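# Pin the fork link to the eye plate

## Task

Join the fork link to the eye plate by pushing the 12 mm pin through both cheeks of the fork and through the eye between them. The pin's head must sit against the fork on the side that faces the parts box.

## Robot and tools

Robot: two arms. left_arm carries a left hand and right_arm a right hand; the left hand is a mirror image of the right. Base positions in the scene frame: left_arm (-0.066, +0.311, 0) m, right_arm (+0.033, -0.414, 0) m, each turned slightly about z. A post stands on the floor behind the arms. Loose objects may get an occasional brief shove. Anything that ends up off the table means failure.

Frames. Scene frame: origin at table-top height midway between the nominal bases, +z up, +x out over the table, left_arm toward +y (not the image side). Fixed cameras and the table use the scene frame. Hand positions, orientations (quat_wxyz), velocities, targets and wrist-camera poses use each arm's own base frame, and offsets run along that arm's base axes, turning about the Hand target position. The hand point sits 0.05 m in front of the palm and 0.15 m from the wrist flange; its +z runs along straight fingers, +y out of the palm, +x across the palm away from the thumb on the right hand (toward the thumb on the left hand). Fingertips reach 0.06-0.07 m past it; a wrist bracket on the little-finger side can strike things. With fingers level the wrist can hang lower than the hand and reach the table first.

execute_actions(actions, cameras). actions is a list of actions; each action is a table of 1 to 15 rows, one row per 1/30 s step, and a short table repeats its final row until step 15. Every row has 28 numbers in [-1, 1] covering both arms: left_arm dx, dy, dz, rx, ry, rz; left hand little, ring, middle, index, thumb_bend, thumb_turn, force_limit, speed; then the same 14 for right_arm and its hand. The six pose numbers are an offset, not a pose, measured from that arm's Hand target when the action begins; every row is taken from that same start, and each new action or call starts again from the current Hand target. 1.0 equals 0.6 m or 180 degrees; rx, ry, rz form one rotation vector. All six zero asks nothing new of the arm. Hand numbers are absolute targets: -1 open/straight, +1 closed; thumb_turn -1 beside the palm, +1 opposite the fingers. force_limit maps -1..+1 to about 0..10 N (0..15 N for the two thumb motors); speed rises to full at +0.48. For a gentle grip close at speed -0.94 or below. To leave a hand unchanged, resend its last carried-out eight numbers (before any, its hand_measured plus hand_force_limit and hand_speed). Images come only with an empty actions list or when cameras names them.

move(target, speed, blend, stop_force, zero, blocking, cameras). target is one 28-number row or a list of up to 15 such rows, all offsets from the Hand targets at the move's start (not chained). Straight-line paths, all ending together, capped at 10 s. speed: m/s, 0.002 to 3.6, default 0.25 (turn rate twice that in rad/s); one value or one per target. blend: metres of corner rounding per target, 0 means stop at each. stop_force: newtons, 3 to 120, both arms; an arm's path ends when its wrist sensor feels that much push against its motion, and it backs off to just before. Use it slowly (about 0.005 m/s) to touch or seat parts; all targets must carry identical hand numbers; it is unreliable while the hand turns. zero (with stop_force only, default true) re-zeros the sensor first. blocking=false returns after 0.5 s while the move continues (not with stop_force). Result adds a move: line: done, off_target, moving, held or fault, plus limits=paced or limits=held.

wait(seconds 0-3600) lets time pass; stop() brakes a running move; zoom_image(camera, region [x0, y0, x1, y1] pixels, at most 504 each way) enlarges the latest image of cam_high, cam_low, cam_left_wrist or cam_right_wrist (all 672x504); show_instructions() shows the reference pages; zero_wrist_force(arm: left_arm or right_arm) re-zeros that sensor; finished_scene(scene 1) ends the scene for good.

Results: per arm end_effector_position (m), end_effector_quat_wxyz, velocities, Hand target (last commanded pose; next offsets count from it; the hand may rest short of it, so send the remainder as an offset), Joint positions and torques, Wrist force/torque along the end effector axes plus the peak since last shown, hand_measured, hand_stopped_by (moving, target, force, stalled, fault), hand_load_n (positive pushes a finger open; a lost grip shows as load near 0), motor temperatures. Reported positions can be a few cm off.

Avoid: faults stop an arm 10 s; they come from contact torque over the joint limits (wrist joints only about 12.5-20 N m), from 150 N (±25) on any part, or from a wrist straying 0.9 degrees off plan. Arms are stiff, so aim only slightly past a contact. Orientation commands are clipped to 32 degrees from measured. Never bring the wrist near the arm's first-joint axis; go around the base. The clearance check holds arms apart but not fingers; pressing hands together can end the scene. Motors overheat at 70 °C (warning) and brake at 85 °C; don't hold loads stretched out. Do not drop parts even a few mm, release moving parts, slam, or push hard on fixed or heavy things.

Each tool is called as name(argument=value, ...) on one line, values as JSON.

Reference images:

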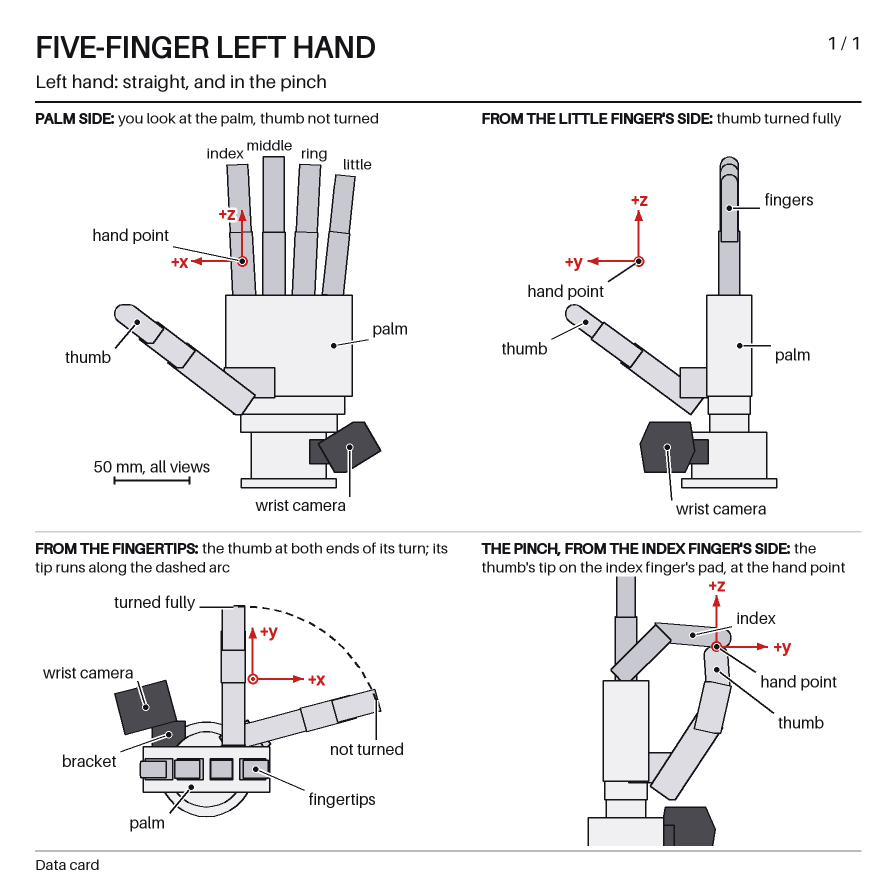

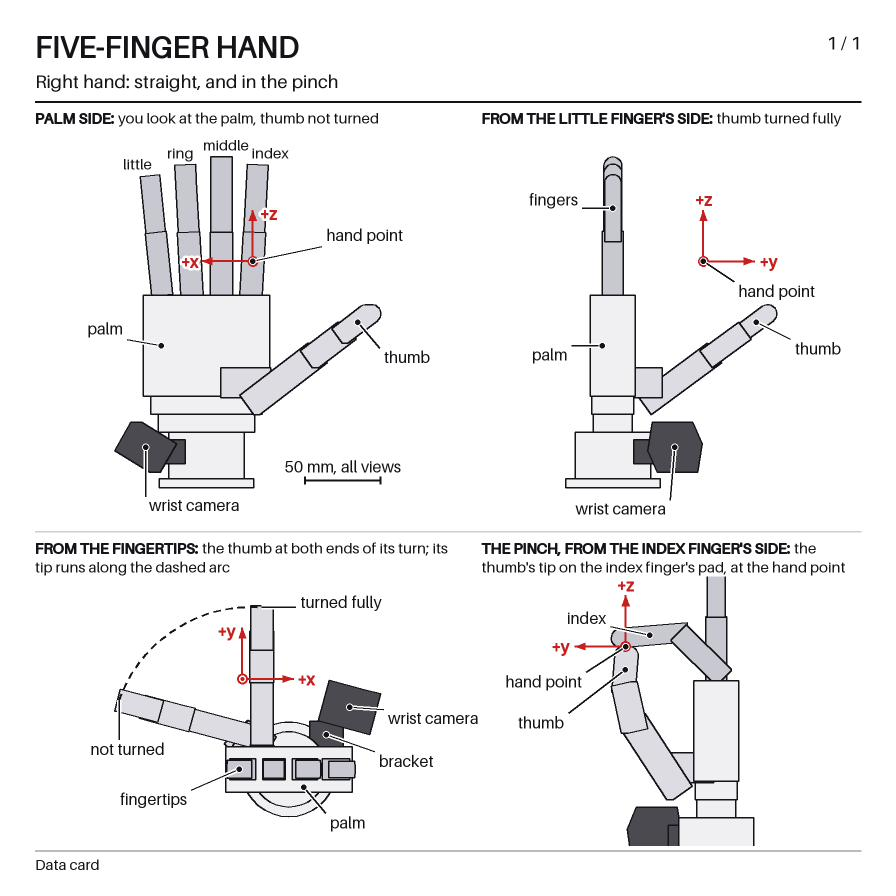

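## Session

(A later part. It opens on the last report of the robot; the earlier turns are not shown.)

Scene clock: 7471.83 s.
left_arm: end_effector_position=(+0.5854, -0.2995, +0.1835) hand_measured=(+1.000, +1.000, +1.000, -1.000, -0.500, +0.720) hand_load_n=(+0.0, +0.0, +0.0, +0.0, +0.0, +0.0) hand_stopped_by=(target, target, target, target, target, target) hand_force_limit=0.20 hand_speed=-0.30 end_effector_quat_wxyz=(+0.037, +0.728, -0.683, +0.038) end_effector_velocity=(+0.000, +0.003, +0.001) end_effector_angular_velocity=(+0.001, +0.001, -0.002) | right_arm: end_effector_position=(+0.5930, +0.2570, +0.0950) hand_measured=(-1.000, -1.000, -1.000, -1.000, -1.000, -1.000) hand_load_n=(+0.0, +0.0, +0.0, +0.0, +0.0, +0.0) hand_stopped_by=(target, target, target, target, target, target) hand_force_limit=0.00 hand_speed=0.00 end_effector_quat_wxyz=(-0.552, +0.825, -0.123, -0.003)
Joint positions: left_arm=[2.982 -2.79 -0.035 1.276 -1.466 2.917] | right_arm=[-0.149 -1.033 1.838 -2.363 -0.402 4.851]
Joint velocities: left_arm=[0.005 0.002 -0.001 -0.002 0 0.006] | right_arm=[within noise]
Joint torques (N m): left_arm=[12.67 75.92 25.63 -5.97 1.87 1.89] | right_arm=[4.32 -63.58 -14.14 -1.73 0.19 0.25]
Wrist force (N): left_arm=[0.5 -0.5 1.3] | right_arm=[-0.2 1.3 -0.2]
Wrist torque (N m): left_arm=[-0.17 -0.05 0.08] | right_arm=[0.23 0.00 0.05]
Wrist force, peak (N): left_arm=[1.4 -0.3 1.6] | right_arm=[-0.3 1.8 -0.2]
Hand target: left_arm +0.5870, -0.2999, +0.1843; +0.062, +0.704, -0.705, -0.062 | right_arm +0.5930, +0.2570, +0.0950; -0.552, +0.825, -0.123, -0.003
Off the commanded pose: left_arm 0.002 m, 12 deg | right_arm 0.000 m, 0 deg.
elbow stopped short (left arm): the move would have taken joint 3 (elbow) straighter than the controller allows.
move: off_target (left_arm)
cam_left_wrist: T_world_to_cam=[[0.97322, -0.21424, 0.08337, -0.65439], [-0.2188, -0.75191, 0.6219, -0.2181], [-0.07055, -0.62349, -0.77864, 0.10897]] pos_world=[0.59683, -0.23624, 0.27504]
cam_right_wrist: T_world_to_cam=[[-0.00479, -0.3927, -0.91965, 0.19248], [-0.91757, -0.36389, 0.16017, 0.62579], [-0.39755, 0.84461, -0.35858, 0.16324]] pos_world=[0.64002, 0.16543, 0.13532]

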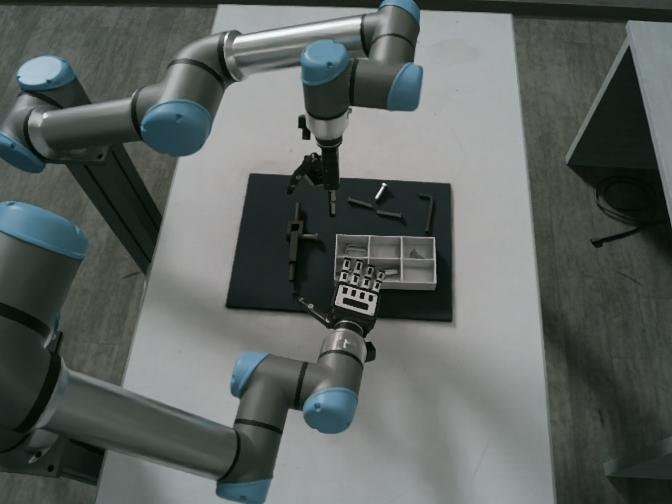

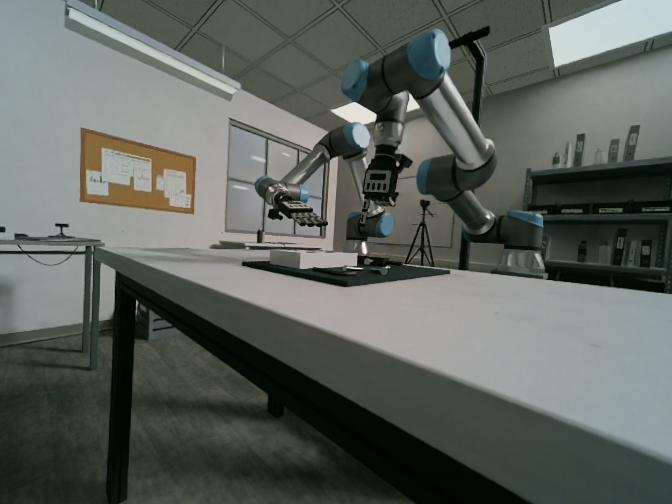

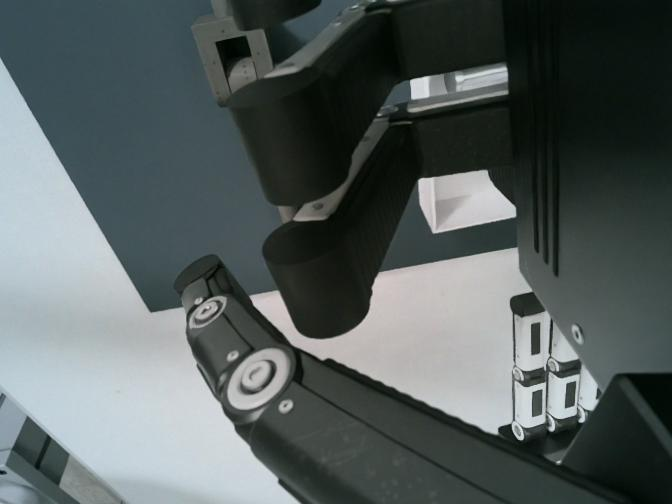

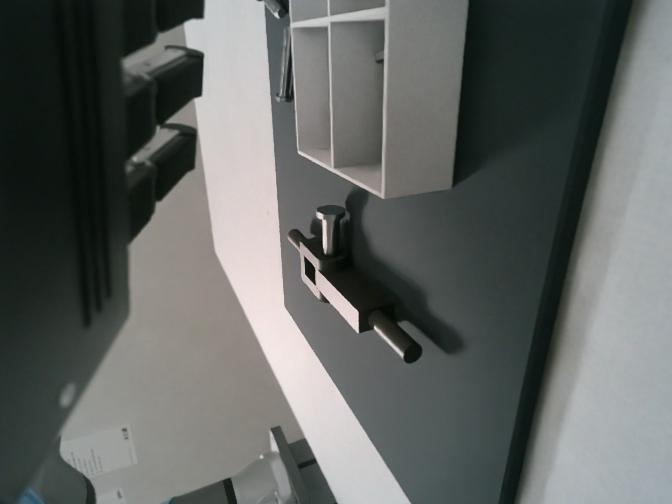

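move(target=[0,0,-0.0667,0,0,0,1,1,1,-1,-0.5,0.72,0.2,-0.3,0,0,0,0,0,0,-1,-1,-1,-1,-1,-1,0,0], speed=0.1, cameras=["cam_left_wrist", "cam_right_wrist"])

Scene clock: 7487.10 s.
left_arm: end_effector_position=(+0.5854, -0.2993, +0.1436) hand_measured=(+1.000, +1.000, +1.000, -1.000, -0.500, +0.720) hand_load_n=(+0.0, +0.0, +0.0, +0.0, +0.0, +0.0) hand_stopped_by=(target, target, target, target, target, target) hand_force_limit=0.20 hand_speed=-0.30 end_effector_quat_wxyz=(+0.042, +0.722, -0.690, +0.011) | right_arm: end_effector_position=(+0.5930, +0.2570, +0.0950) hand_measured=(-1.000, -1.000, -1.000, -1.000, -1.000, -1.000) hand_load_n=(+0.0, +0.0, +0.0, +0.0, +0.0, +0.0) hand_stopped_by=(target, target, target, target, target, target) hand_force_limit=0.00 hand_speed=0.00 end_effector_quat_wxyz=(-0.552, +0.825, -0.123, -0.003)
Joint positions: left_arm=[2.972 -2.849 -0.035 1.285 -1.489 2.928] | right_arm=[-0.149 -1.033 1.838 -2.363 -0.402 4.851]
Joint torques (N m): left_arm=[-13.47 77.63 17.11 -2.66 -0.68 1.18] | right_arm=[4.92 -63.67 -15.26 -1.81 0.22 0.41]
Wrist force (N): left_arm=[0.7 -0.6 1.1] | right_arm=[-0.2 1.4 -0.4]
Wrist torque (N m): left_arm=[-0.15 -0.07 0.11] | right_arm=[0.25 0.02 0.04]
Wrist force, peak (N): left_arm=[1.0 -0.7 1.5] | right_arm=[-0.5 1.7 -0.4]
Hand target: left_arm +0.5870, -0.2999, +0.1443; +0.062, +0.704, -0.705, -0.062 | right_arm +0.5930, +0.2570, +0.0950; -0.552, +0.825, -0.123, -0.003
Off the commanded pose: left_arm 0.002 m, 9 deg | right_arm 0.000 m, 0 deg.
elbow stopped short (left arm): the move would have taken joint 3 (elbow) straighter than the controller allows.
move: off_target (left_arm)
cam_left_wrist: T_world_to_cam=[[0.97125, -0.23572, 0.03342, -0.64912], [-0.20685, -0.76601, 0.60864, -0.20242], [-0.11786, -0.59806, -0.79274, 0.11543]] pos_world=[0.60219, -0.23903, 0.23641]
cam_right_wrist: T_world_to_cam=[[-0.00479, -0.3927, -0.91965, 0.19248], [-0.91757, -0.36389, 0.16017, 0.62579], [-0.39755, 0.84461, -0.35858, 0.16324]] pos_world=[0.64002, 0.16543, 0.13532]

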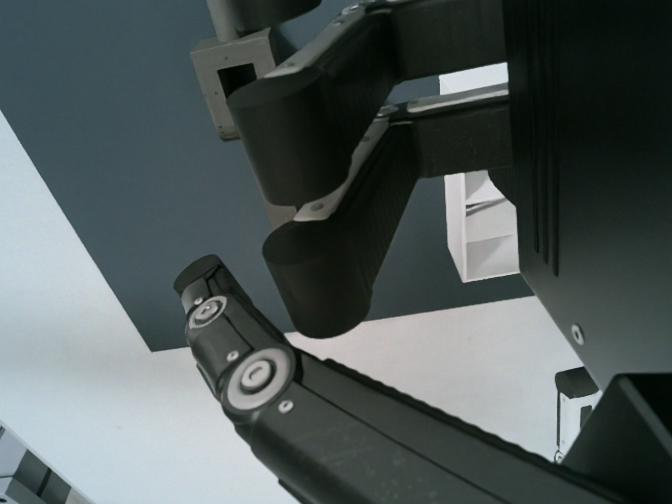

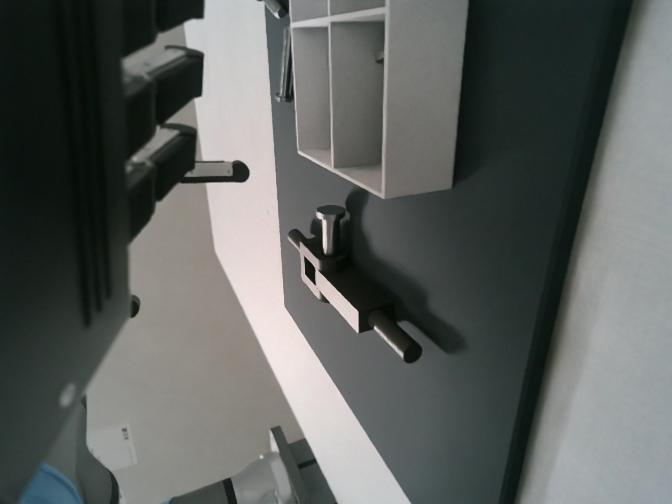

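move(target=[[-0.05,0,0.1,-0.0,-0.3893,0,1,1,1,-1,-1,-1,0.2,-0.3,0,0,0,0,0,0,-1,-1,-1,-1,-1,-1,0,0],[0.0233,0,0.02,0,-0.3893,0,-1,-1,-1,-0.2,-1,-1,0.2,-0.3,0,0,0,0,0,0,-1,-1,-1,-1,-1,-1,0,0]], speed=0.15, cameras=["all"])

Scene clock: 7548.33 s.
left_arm: end_effector_position=(+0.6010, -0.2999, +0.1562) hand_measured=(-1.000, -1.000, -1.000, -0.200, -1.000, -1.000) hand_load_n=(+0.0, +0.0, -0.5, +0.0, +0.0, -0.5) hand_stopped_by=(target, target, target, target, target, target) hand_force_limit=0.20 hand_speed=-0.30 end_effector_quat_wxyz=(-0.354, +0.612, -0.612, +0.354) | right_arm: end_effector_position=(+0.5930, +0.2570, +0.0950) hand_measured=(-1.000, -1.000, -1.000, -1.000, -1.000, -1.000) hand_load_n=(+0.0, +0.0, +0.0, +0.0, +0.0, +0.0) hand_stopped_by=(target, target, target, target, target, target) hand_force_limit=0.00 hand_speed=0.00 end_effector_quat_wxyz=(-0.552, +0.825, -0.123, -0.003)
Joint positions: left_arm=[2.839 -1.957 -1.543 2.957 -1.832 2.987] | right_arm=[-0.149 -1.033 1.838 -2.363 -0.402 4.851]
Joint torques (N m): left_arm=[-15.71 33.97 18.72 2.08 -1.31 -2.19] | right_arm=[4.71 -63.77 -17.59 -1.89 0.18 0.82]
Wrist force (N): left_arm=[-0.3 -0.2 1.3] | right_arm=[-0.5 1.4 -0.2]
Wrist torque (N m): left_arm=[-0.26 -0.04 -0.35] | right_arm=[0.24 0.05 0.02]
Wrist force, peak (N): left_arm=[-0.7 0.7 2.4] | right_arm=[-0.2 1.9 -0.4]
Hand target: left_arm +0.6010, -0.2999, +0.1563; -0.354, +0.612, -0.612, +0.354 | right_arm +0.5930, +0.2570, +0.0950; -0.552, +0.825, -0.123, -0.003
Off the commanded pose: left_arm 0.000 m, 0 deg | right_arm 0.000 m, 0 deg.
move: done
cam_left_wrist: T_world_to_cam=[[0.43025, -0.28327, 0.85711, -0.48271], [-0.60079, -0.79852, 0.03768, 0.1089], [0.67375, -0.53115, -0.51375, -0.37239]] pos_world=[0.52401, -0.24758, 0.21831]
cam_right_wrist: T_world_to_cam=[[-0.00479, -0.3927, -0.91965, 0.19248], [-0.91757, -0.36389, 0.16017, 0.62579], [-0.39755, 0.84461, -0.35858, 0.16324]] pos_world=[0.64002, 0.16543, 0.13532]

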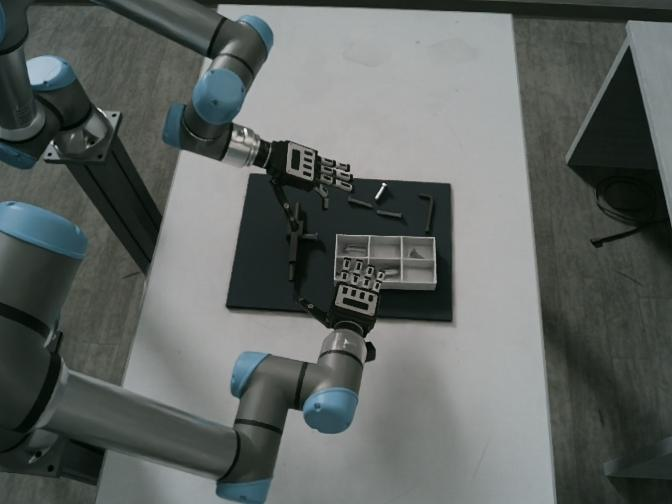

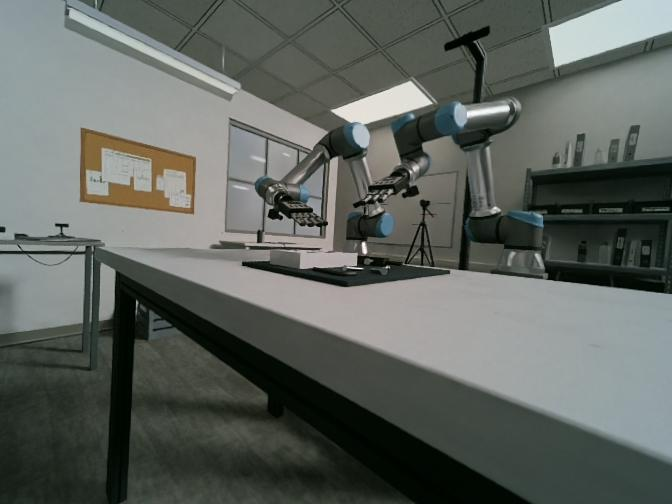

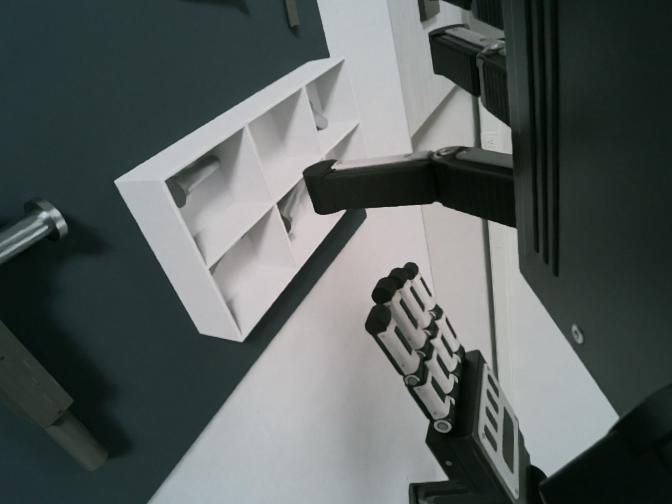

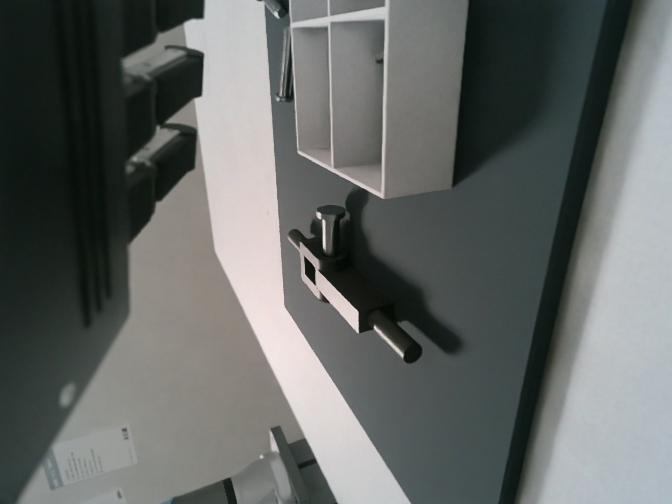

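execute_actions(actions=[])

Scene clock: 7567.47 s.
left_arm: end_effector_position=(+0.6010, -0.2999, +0.1562) hand_measured=(-1.000, -1.000, -1.000, -0.200, -1.000, -1.000) hand_load_n=(+0.0, +0.0, +0.0, +0.0, +0.0, -0.5) hand_stopped_by=(target, target, target, target, target, target) hand_force_limit=0.20 hand_speed=-0.30 end_effector_quat_wxyz=(-0.354, +0.612, -0.612, +0.354) | right_arm: end_effector_position=(+0.5930, +0.2570, +0.0950) hand_measured=(-1.000, -1.000, -1.000, -1.000, -1.000, -1.000) hand_load_n=(+0.0, +0.0, +0.0, +0.0, +0.0, -0.5) hand_stopped_by=(target, target, target, target, target, target) hand_force_limit=0.00 hand_speed=0.00 end_effector_quat_wxyz=(-0.552, +0.825, -0.123, -0.003)
Joint positions: left_arm=[2.839 -1.957 -1.543 2.957 -1.832 2.987] | right_arm=[-0.149 -1.033 1.838 -2.363 -0.402 4.851]
Joint velocities: within noise
Joint torques (N m): left_arm=[-14.79 35.12 24.12 1.7 0.5 -2.06] | right_arm=[4.26 -63.51 -18.54 -1.84 0.22 0.77]
Motor temperatures (°C): left_arm=[26 30 28 35 28 28] | right_arm=[24 32 29 30 29 31]
Wrist force (N): left_arm=[-0.3 0.0 1.1] | right_arm=[-0.6 1.4 -0.3]
Wrist torque (N m): left_arm=[-0.23 -0.06 -0.35] | right_arm=[0.25 0.07 0.02]
Wrist force, peak (N): left_arm=[-0.5 0.1 1.4] | right_arm=[-0.5 1.6 -0.4]
Hand target: left_arm +0.6010, -0.2999, +0.1563; -0.354, +0.612, -0.612, +0.354 | right_arm +0.5930, +0.2570, +0.0950; -0.552, +0.825, -0.123, -0.003
Off the commanded pose: left_arm 0.000 m, 0 deg | right_arm 0.000 m, 0 deg.
camera_calibration:
cam_left_wrist: T_world_to_cam=[[0.43025, -0.28327, 0.85711, -0.48271], [-0.60079, -0.79852, 0.03768, 0.1089], [0.67375, -0.53115, -0.51375, -0.37239]] pos_world=[0.52401, -0.24758, 0.21831]
cam_right_wrist: T_world_to_cam=[[-0.00479, -0.3927, -0.91965, 0.19248], [-0.91757, -0.36389, 0.16017, 0.62579], [-0.39755, 0.84461, -0.35858, 0.16324]] pos_world=[0.64002, 0.16543, 0.13532]

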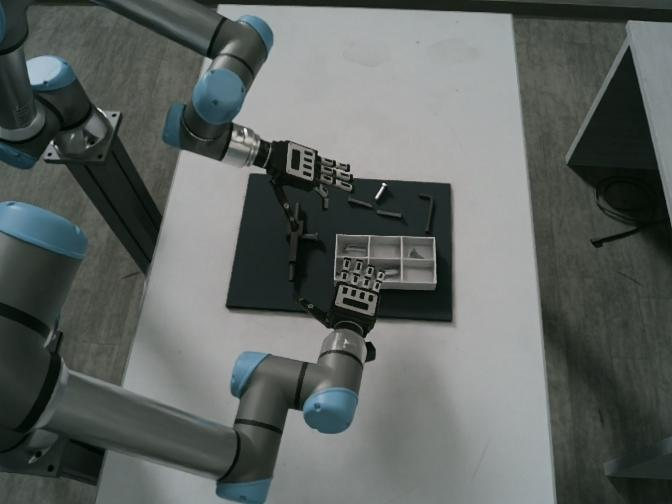

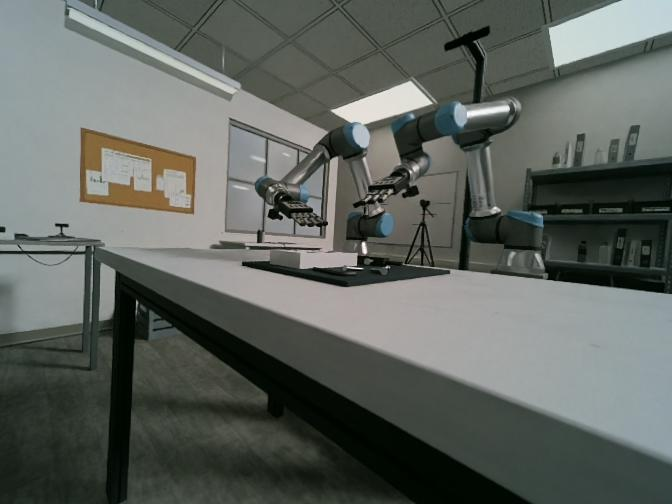

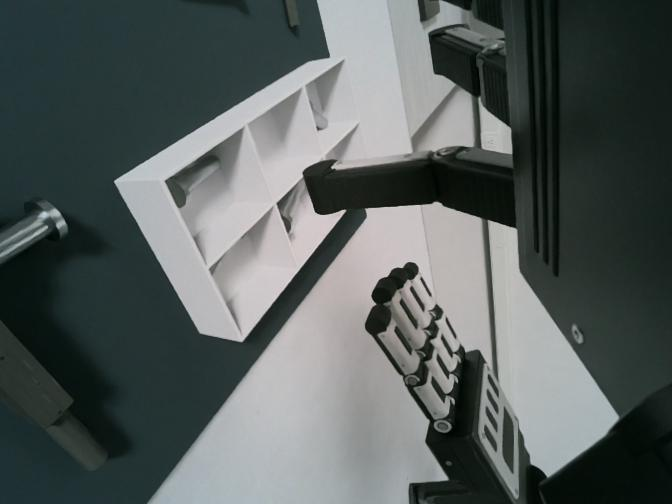

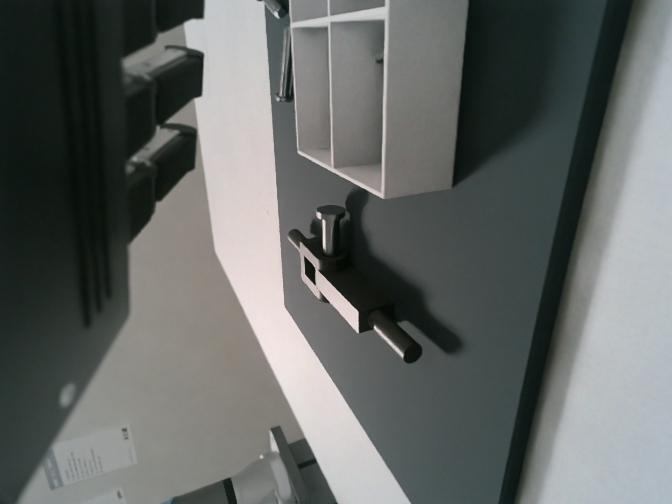

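move(target=[0.0333,0,-0.12,0,0,0,-1,-1,-1,-0.2,-1,-1,0.2,-0.3, 0,0,0,0,0,0,-1,-1,-1,-1,-1,-1,0,0], speed=0.08, cameras=["cam_left_wrist","cam_right_wrist"])

Scene clock: 7605.27 s.
left_arm: end_effector_position=(+0.6209, -0.2999, +0.0841) hand_measured=(-1.000, -1.000, -1.000, -0.200, -1.000, -1.000) hand_load_n=(+0.0, +0.0, +0.0, +0.0, +0.0, -0.5) hand_stopped_by=(target, target, target, target, target, target) hand_force_limit=0.20 hand_speed=-0.30 end_effector_quat_wxyz=(-0.354, +0.612, -0.612, +0.354) | right_arm: end_effector_position=(+0.5930, +0.2570, +0.0950) hand_measured=(-1.000, -1.000, -1.000, -1.000, -1.000, -1.000) hand_load_n=(+0.0, +0.0, +0.0, -0.5, +0.0, +0.0) hand_stopped_by=(target, target, target, target, target, target) hand_force_limit=0.00 hand_speed=0.00 end_effector_quat_wxyz=(-0.552, +0.825, -0.123, -0.003)
Joint positions: left_arm=[2.851 -2.065 -1.583 3.106 -1.822 2.994] | right_arm=[-0.149 -1.033 1.838 -2.363 -0.402 4.851]
Joint torques (N m): left_arm=[0.27 55.97 33.41 -1.2 -0.42 0.96] | right_arm=[4.47 -63.78 -19.79 -1.91 0.22 0.82]
Wrist force (N): left_arm=[-0.3 -0.1 1.3] | right_arm=[-0.3 1.3 -0.4]
Wrist torque (N m): left_arm=[-0.22 -0.04 -0.32] | right_arm=[0.24 0.03 0.03]
Wrist force, peak (N): left_arm=[-0.2 0.7 1.9] | right_arm=[-0.5 1.7 -0.5]
Hand target: left_arm +0.6210, -0.2999, +0.0843; -0.354, +0.612, -0.612, +0.354 | right_arm +0.5930, +0.2570, +0.0950; -0.552, +0.825, -0.123, -0.003
Off the commanded pose: left_arm 0.000 m, 0 deg | right_arm 0.000 m, 0 deg.
move: done
cam_left_wrist: T_world_to_cam=[[0.43045, -0.28332, 0.857, -0.42957], [-0.60079, -0.79852, 0.03778, 0.12355], [0.67363, -0.53113, -0.51393, -0.42274]] pos_world=[0.54391, -0.24758, 0.14622]
cam_right_wrist: T_world_to_cam=[[-0.00479, -0.3927, -0.91965, 0.19248], [-0.91757, -0.36389, 0.16017, 0.62579], [-0.39755, 0.84461, -0.35858, 0.16324]] pos_world=[0.64002, 0.16543, 0.13532]

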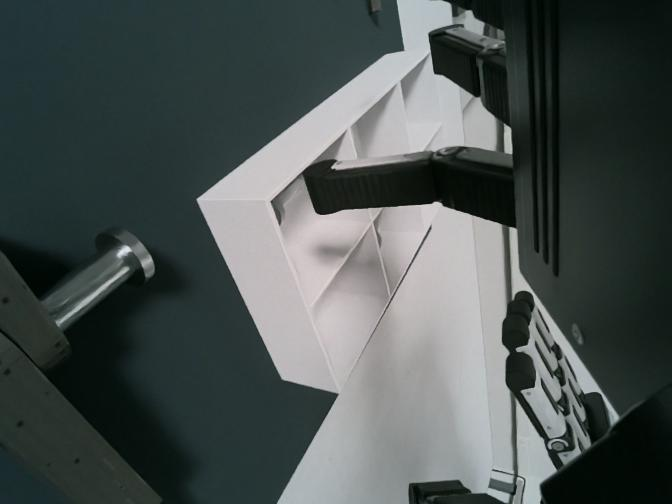

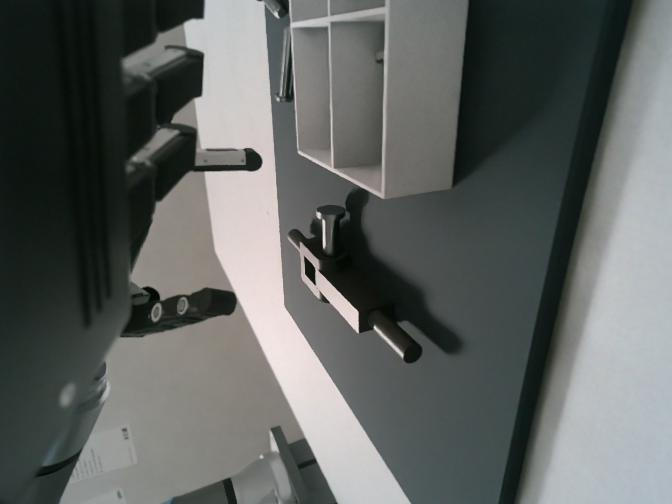

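move(target=[-0.0267,0,-0.0783,0,0,0,-1,-1,-1,-0.2,-1,-1,0.2,-0.3, 0,0,0,0,0,0,-1,-1,-1,-1,-1,-1,0,0], speed=0.05, stop_force=4, cameras=["cam_left_wrist","cam_right_wrist"])

zoom_image(camera="cam_right_wrist", region=[240, 150, 440, 370])

Scene clock: 7626.33 s.
left_arm: end_effector_position=(+0.6049, -0.3000, +0.0373) hand_measured=(-1.000, -1.000, -1.000, -0.200, -1.000, -1.000) hand_load_n=(+0.0, +0.0, +0.0, +0.0, +0.0, +0.0) hand_stopped_by=(target, target, target, target, target, target) hand_force_limit=0.20 hand_speed=-0.30 end_effector_quat_wxyz=(-0.354, +0.612, -0.612, +0.354) | right_arm: end_effector_position=(+0.5930, +0.2570, +0.0950) hand_measured=(-1.000, -1.000, -1.000, -1.000, -1.000, -1.000) hand_load_n=(+0.0, +0.0, +0.0, +0.0, +0.0, -0.5) hand_stopped_by=(target, target, target, target, target, target) hand_force_limit=0.00 hand_speed=0.00 end_effector_quat_wxyz=(-0.552, +0.825, -0.123, -0.003)
Joint positions: left_arm=[2.841 -2.096 -1.673 3.227 -1.83 2.988] | right_arm=[-0.149 -1.033 1.838 -2.363 -0.402 4.851]
Joint torques (N m): left_arm=[10.75 57.14 31.15 1.55 1.51 1.8] | right_arm=[3.86 -63.39 -21.52 -1.99 0.24 0.78]
Wrist force (N): left_arm=[-0.2 0.1 1.4] | right_arm=[-0.4 1.3 -0.4]
Wrist torque (N m): left_arm=[-0.22 -0.05 -0.32] | right_arm=[0.24 0.04 0.03]
Wrist force, peak (N): left_arm=[-0.4 -0.1 1.5] | right_arm=[-0.6 1.6 -0.4]
Hand target: left_arm +0.6050, -0.2999, +0.0373; -0.354, +0.612, -0.612, +0.354 | right_arm +0.5930, +0.2570, +0.0950; -0.552, +0.825, -0.123, -0.003
Off the commanded pose: left_arm 0.000 m, 0 deg | right_arm 0.000 m, 0 deg.
move: done
cam_left_wrist: T_world_to_cam=[[0.43023, -0.28326, 0.85713, -0.38241], [-0.60084, -0.79848, 0.03772, 0.11568], [0.67371, -0.53122, -0.51372, -0.43621]] pos_world=[0.52791, -0.24768, 0.09931]
cam_right_wrist: T_world_to_cam=[[-0.00479, -0.3927, -0.91965, 0.19248], [-0.91757, -0.36389, 0.16017, 0.62579], [-0.39755, 0.84461, -0.35858, 0.16324]] pos_world=[0.64002, 0.16543, 0.13532]

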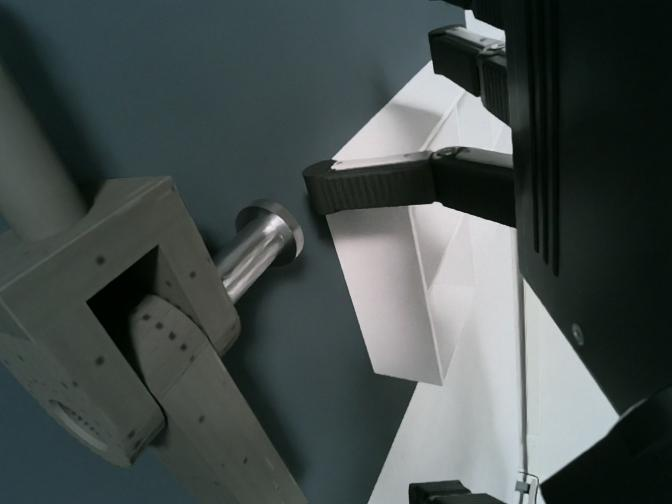

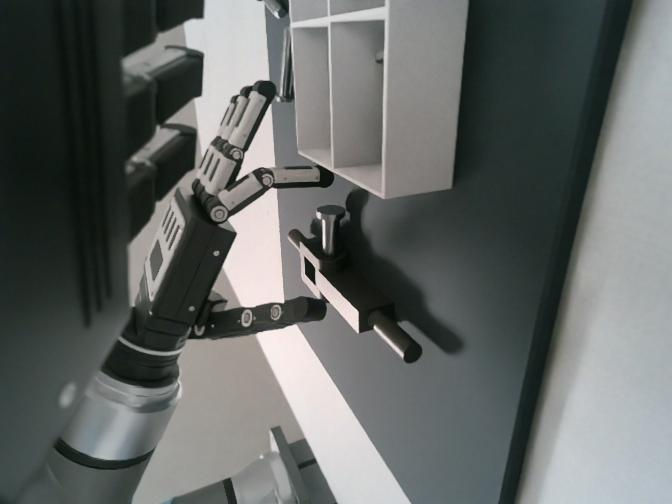

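Scaled by 2.291 from the camera's image (finer frame: 960x720).

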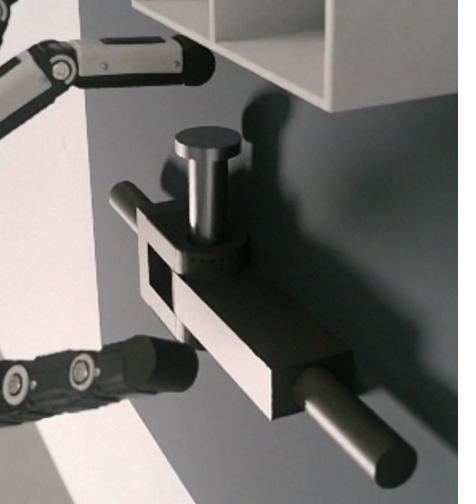

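move(target=[-0.015,-0.001,-0.008,0,0,0,-1,-1,-1,-0.2,-1,-1,0.2,-0.3, 0,0,0,0,0,0,-1,-1,-1,-1,-1,-1,0,0], speed=0.02, stop_force=3, cameras=["cam_left_wrist","cam_right_wrist"])

zoom_image(camera="cam_right_wrist", region=[260, 150, 440, 370])

zoom_image(camera="cam_left_wrist", region=[100, 100, 440, 440])

Scene clock: 7657.10 s.
left_arm: end_effector_position=(+0.5959, -0.3006, +0.0325) hand_measured=(-1.000, -1.000, -1.000, -0.200, -1.000, -1.000) hand_load_n=(-0.5, +0.0, +0.0, +0.0, -0.5, +0.0) hand_stopped_by=(target, target, target, target, target, target) hand_force_limit=0.20 hand_speed=-0.30 end_effector_quat_wxyz=(-0.354, +0.612, -0.612, +0.354) | right_arm: end_effector_position=(+0.5930, +0.2570, +0.0950) hand_measured=(-1.000, -1.000, -1.000, -1.000, -1.000, -1.000) hand_load_n=(+0.0, +0.0, +0.0, +0.0, +0.0, +0.0) hand_stopped_by=(target, target, target, target, target, target) hand_force_limit=0.00 hand_speed=0.00 end_effector_quat_wxyz=(-0.552, +0.825, -0.123, -0.003)
Joint positions: left_arm=[2.834 -2.089 -1.701 3.246 -1.836 2.985] | right_arm=[-0.149 -1.033 1.838 -2.363 -0.402 4.851]
Joint torques (N m): left_arm=[10.06 36.05 30.94 -0.89 1.24 2.05] | right_arm=[3.29 -63.09 -22.84 -2.18 0.26 0.8]
Wrist force (N): left_arm=[-0.4 -0.3 1.4] | right_arm=[-0.4 1.2 -0.2]
Wrist torque (N m): left_arm=[-0.28 -0.02 -0.32] | right_arm=[0.22 0.04 0.02]
Wrist force, peak (N): left_arm=[-0.6 0.0 1.7] | right_arm=[-0.3 1.8 -0.3]
Hand target: left_arm +0.5960, -0.3005, +0.0325; -0.354, +0.612, -0.612, +0.354 | right_arm +0.5930, +0.2570, +0.0950; -0.552, +0.825, -0.123, -0.003
Off the commanded pose: left_arm 0.000 m, 0 deg | right_arm 0.000 m, 0 deg.
move: done
cam_left_wrist: T_world_to_cam=[[0.43018, -0.28321, 0.85717, -0.37464], [-0.60084, -0.79848, 0.03772, 0.10997], [0.67375, -0.53125, -0.51365, -0.43291]] pos_world=[0.51891, -0.24828, 0.09461]
cam_right_wrist: T_world_to_cam=[[-0.00479, -0.3927, -0.91965, 0.19248], [-0.91757, -0.36389, 0.16017, 0.62579], [-0.39755, 0.84461, -0.35858, 0.16324]] pos_world=[0.64002, 0.16543, 0.13532]

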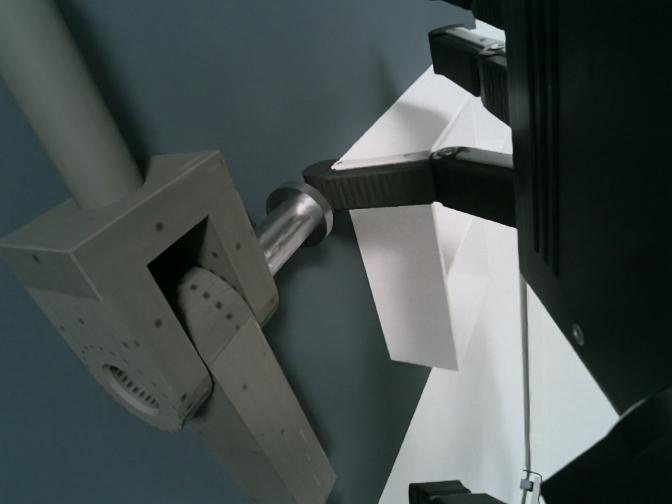

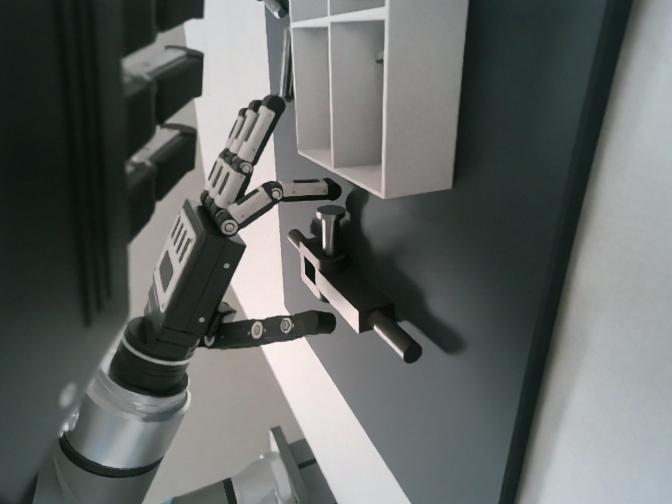

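Scaled by 2.291 from the camera's image (finer frame: 960x720).

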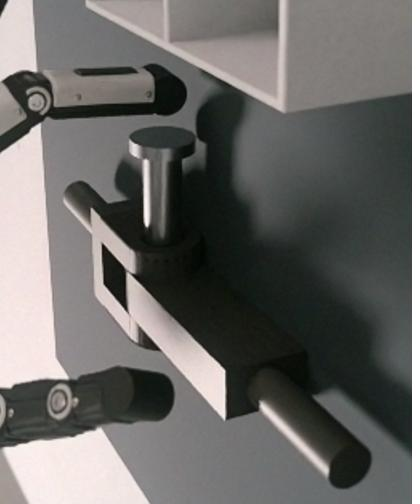

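Scaled by 1.482 from the camera's image (finer frame: 960x720).

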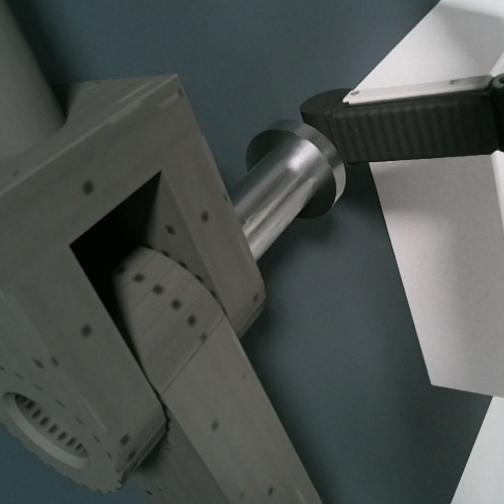

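move(target=[-0.03,0,0,0,0,0,-1,-1,-1,-0.2,-1,-1,0.2,-0.3, 0,0,0,0,0,0,-1,-1,-1,-1,-1,-1,0,0], speed=0.006, stop_force=3, cameras=["cam_left_wrist","cam_right_wrist"])

zoom_image(camera="cam_right_wrist", region=[260, 150, 440, 370])

zoom_image(camera="cam_left_wrist", region=[100, 100, 440, 440])

Scene clock: 7670.17 s.
left_arm: end_effector_position=(+0.5780, -0.3006, +0.0325) hand_measured=(-1.000, -1.000, -1.000, -0.200, -1.000, -1.000) hand_load_n=(+0.0, +0.0, +0.0, +3.0, +0.0, -0.5) hand_stopped_by=(target, target, target, target, target, target) hand_force_limit=0.20 hand_speed=-0.30 end_effector_quat_wxyz=(-0.354, +0.612, -0.612, +0.354) | right_arm: end_effector_position=(+0.5930, +0.2570, +0.0950) hand_measured=(-1.000, -1.000, -1.000, -1.000, -1.000, -1.000) hand_load_n=(+0.0, +0.0, +0.0, +0.0, +0.0, -0.5) hand_stopped_by=(target, target, target, target, target, target) hand_force_limit=0.00 hand_speed=0.00 end_effector_quat_wxyz=(-0.552, +0.825, -0.123, -0.003)
Joint positions: left_arm=[2.822 -2.06 -1.749 3.264 -1.847 2.978] | right_arm=[-0.149 -1.033 1.838 -2.363 -0.402 4.851]
Joint torques (N m): left_arm=[-5.45 36.16 29.61 -1.83 0.7 -1.05] | right_arm=[3.43 -63.56 -24.42 -2.11 0.3 0.87]
Wrist force (N): left_arm=[-1.3 -1.4 3.6] | right_arm=[-0.5 1.2 -0.4]
Wrist torque (N m): left_arm=[-0.32 0.02 -0.20] | right_arm=[0.23 0.05 0.02]
Wrist force, peak (N): left_arm=[-1.2 -1.9 4.0] | right_arm=[-0.3 1.7 -0.4]
Hand target: left_arm +0.5780, -0.3005, +0.0325; -0.354, +0.612, -0.612, +0.354 | right_arm +0.5930, +0.2570, +0.0950; -0.552, +0.825, -0.123, -0.003
Off the commanded pose: left_arm 0.000 m, 0 deg | right_arm 0.000 m, 0 deg.
move: done
cam_left_wrist: T_world_to_cam=[[0.43023, -0.28326, 0.85713, -0.36685], [-0.60084, -0.79848, 0.03772, 0.09916], [0.67371, -0.53122, -0.51372, -0.42081]] pos_world=[0.50091, -0.24828, 0.09451]
cam_right_wrist: T_world_to_cam=[[-0.00479, -0.3927, -0.91965, 0.19248], [-0.91757, -0.36389, 0.16017, 0.62579], [-0.39755, 0.84461, -0.35858, 0.16324]] pos_world=[0.64002, 0.16543, 0.13532]

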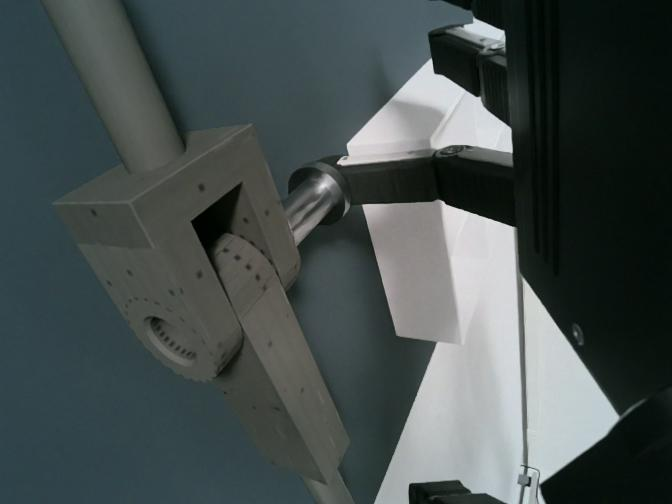

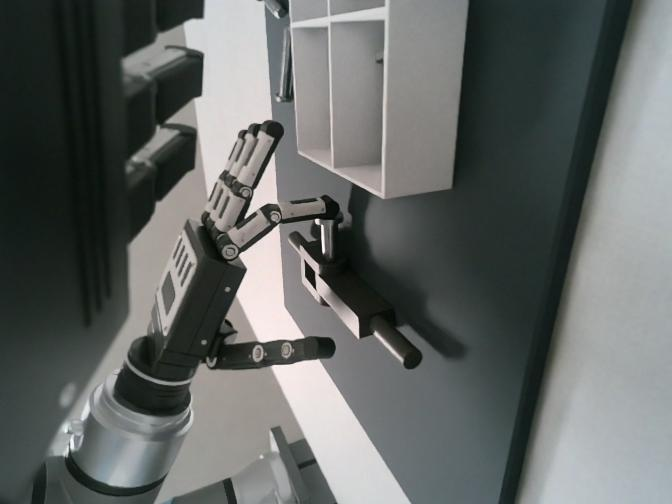

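Scaled by 2.291 from the camera's image (finer frame: 960x720).

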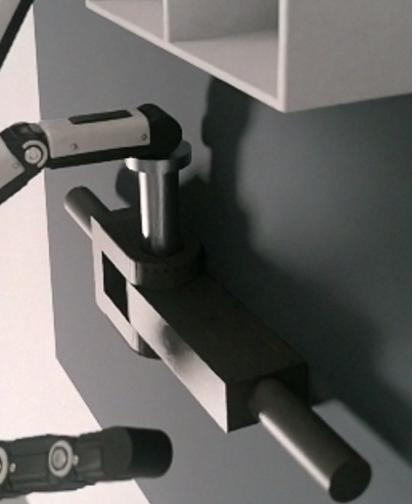

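Scaled by 1.482 from the camera's image (finer frame: 960x720).

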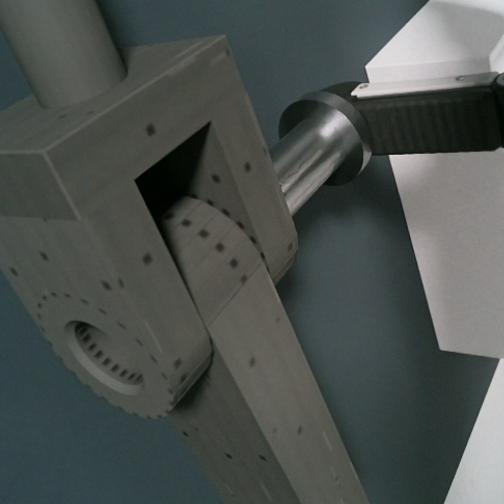

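move(target=[0.005,0,0,0,0,0,-1,-1,-1,-0.2,-0.1,-1,0.2,-0.3, 0,0,0,0,0,0,-1,-1,-1,-1,-1,-1,0,0], speed=0.006, cameras=["cam_left_wrist","cam_right_wrist"])

zoom_image(camera="cam_right_wrist", region=[160, 150, 440, 370])

Scene clock: 7761.57 s.
left_arm: end_effector_position=(+0.5810, -0.3005, +0.0324) hand_measured=(-1.000, -1.000, -1.000, -0.200, -0.100, -1.000) hand_load_n=(-0.5, +0.0, +0.0, +0.0, -0.5, +0.0) hand_stopped_by=(target, target, target, target, target, target) hand_force_limit=0.20 hand_speed=-0.30 end_effector_quat_wxyz=(-0.354, +0.612, -0.612, +0.354) | right_arm: end_effector_position=(+0.5930, +0.2570, +0.0950) hand_measured=(-1.000, -1.000, -1.000, -1.000, -1.000, -1.000) hand_load_n=(+0.0, +0.0, +0.0, +0.0, +0.0, +0.0) hand_stopped_by=(target, target, target, target, target, target) hand_force_limit=0.00 hand_speed=0.00 end_effector_quat_wxyz=(-0.552, +0.825, -0.123, -0.003)
Joint positions: left_arm=[2.824 -2.065 -1.741 3.261 -1.845 2.979] | right_arm=[-0.149 -1.033 1.838 -2.363 -0.402 4.851]
Joint torques (N m): left_arm=[4.47 51.12 13.76 0.68 -0.22 0.74] | right_arm=[3.17 -63.56 -25.5 -2.17 0.21 0.8]
Wrist force (N): left_arm=[-0.4 0.0 1.1] | right_arm=[-0.3 1.3 -0.2]
Wrist torque (N m): left_arm=[-0.22 -0.03 -0.19] | right_arm=[0.23 0.02 0.03]
Wrist force, peak (N): left_arm=[-1.3 -1.7 4.0] | right_arm=[-0.4 1.7 -0.2]
Hand target: left_arm +0.5810, -0.3005, +0.0325; -0.354, +0.612, -0.612, +0.354 | right_arm +0.5930, +0.2570, +0.0950; -0.552, +0.825, -0.123, -0.003
Off the commanded pose: left_arm 0.000 m, 0 deg | right_arm 0.000 m, 0 deg.
move: done
cam_left_wrist: T_world_to_cam=[[0.43034, -0.28334, 0.85705, -0.36817], [-0.60082, -0.79849, 0.0377, 0.10103], [0.67366, -0.53116, -0.51386, -0.42272]] pos_world=[0.50391, -0.24818, 0.09451]
cam_right_wrist: T_world_to_cam=[[-0.00479, -0.3927, -0.91965, 0.19248], [-0.91757, -0.36389, 0.16017, 0.62579], [-0.39755, 0.84461, -0.35858, 0.16324]] pos_world=[0.64002, 0.16543, 0.13532]

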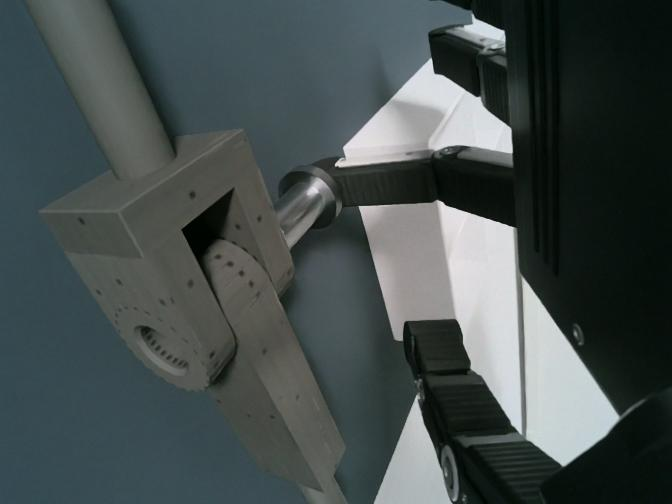

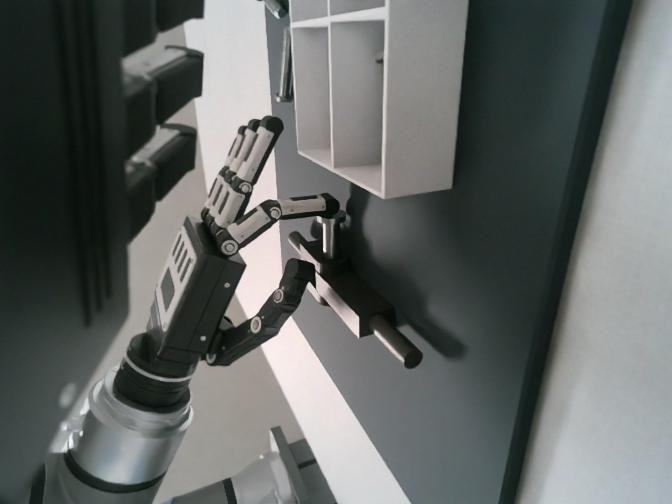

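Scaled by 1.800 from the camera's image (finer frame: 960x720).

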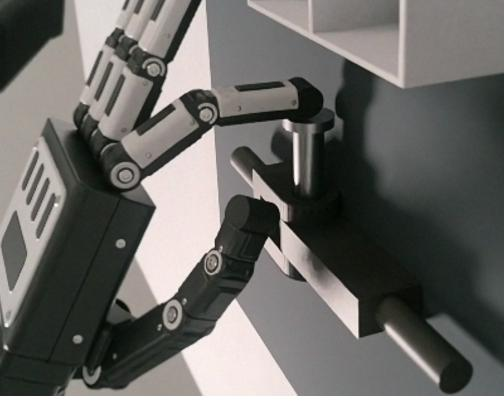

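move(target=[[0.0133,0,0,0,0,0,-1,-1,-1,-0.2,-0.1,-1,0.2,-0.3, 0,0,0,0,0,0,-1,-1,-1,-1,-1,-1,0,0],[0.0133,0,0.1,0,0,0,-1,-1,-1,-0.2,-0.1,-1,0.2,-0.3, 0,0,0,0,0,0,-1,-1,-1,-1,-1,-1,0,0],[0.0133,0,0.1,0,0,0,-1,-1,-1,-0.2,0.6,-1,0.2,-0.3, 0,0,0,0,0,0,-1,-1,-1,-1,-1,-1,0,0],[0.0133,0,0.1,0,0,0,-1,-1,-1,-0.2,0.6,1,0.2,-0.3, 0,0,0,0,0,0,-1,-1,-1,-1,-1,-1,0,0]], speed=0.05, cameras=["cam_left_wrist","cam_right_wrist"])

Scene clock: 7789.40 s.
left_arm: end_effector_position=(+0.5889, -0.3005, +0.0925) hand_measured=(-1.000, -1.000, -1.000, -0.200, +0.600, +1.000) hand_load_n=(+0.0, +0.0, +0.0, +0.0, +0.0, +0.0) hand_stopped_by=(target, target, target, target, target, target) hand_force_limit=0.20 hand_speed=-0.30 end_effector_quat_wxyz=(-0.354, +0.612, -0.612, +0.354) | right_arm: end_effector_position=(+0.5930, +0.2570, +0.0950) hand_measured=(-1.000, -1.000, -1.000, -1.000, -1.000, -1.000) hand_load_n=(+0.0, +0.0, +0.0, +0.0, +0.0, -0.5) hand_stopped_by=(target, target, target, target, target, target) hand_force_limit=0.00 hand_speed=0.00 end_effector_quat_wxyz=(-0.552, +0.825, -0.123, -0.003)
Joint positions: left_arm=[2.83 -1.999 -1.661 3.115 -1.84 2.982] | right_arm=[-0.149 -1.033 1.838 -2.363 -0.402 4.851]
Joint torques (N m): left_arm=[-14.55 34.77 17.46 -0.98 -1.26 -1.72] | right_arm=[2.85 -63.34 -28.1 -2.32 0.17 0.8]
Wrist force (N): left_arm=[-0.2 0.1 1.4] | right_arm=[-0.5 1.5 -0.3]
Wrist torque (N m): left_arm=[-0.21 -0.04 -0.20] | right_arm=[0.27 0.06 0.04]
Wrist force, peak (N): left_arm=[-0.5 -0.4 1.8] | right_arm=[-0.4 1.7 -0.6]
Hand target: left_arm +0.5889, -0.3005, +0.0925; -0.354, +0.612, -0.612, +0.354 | right_arm +0.5930, +0.2570, +0.0950; -0.552, +0.825, -0.123, -0.003
Off the commanded pose: left_arm 0.000 m, 0 deg | right_arm 0.000 m, 0 deg.
move: done
cam_left_wrist: T_world_to_cam=[[0.43025, -0.28327, 0.85711, -0.42299], [-0.60079, -0.79852, 0.03768, 0.10355], [0.67375, -0.53115, -0.51375, -0.39734]] pos_world=[0.51191, -0.24818, 0.15451]
cam_right_wrist: T_world_to_cam=[[-0.00479, -0.3927, -0.91965, 0.19248], [-0.91757, -0.36389, 0.16017, 0.62579], [-0.39755, 0.84461, -0.35858, 0.16324]] pos_world=[0.64002, 0.16543, 0.13532]

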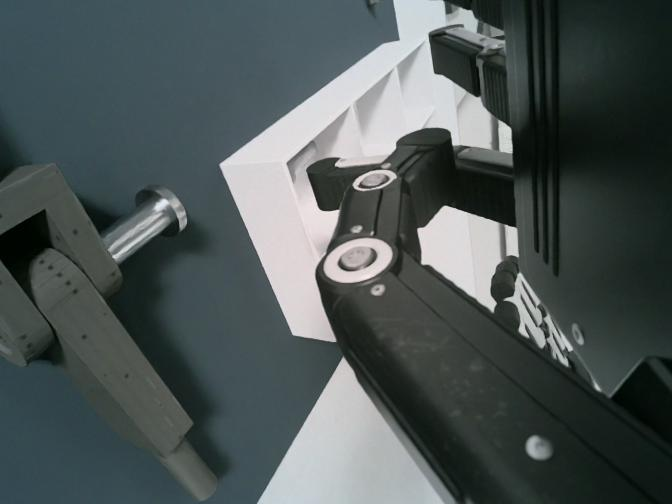

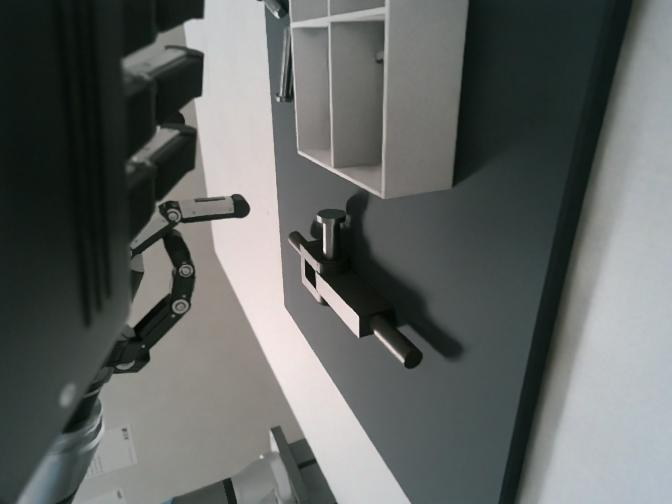

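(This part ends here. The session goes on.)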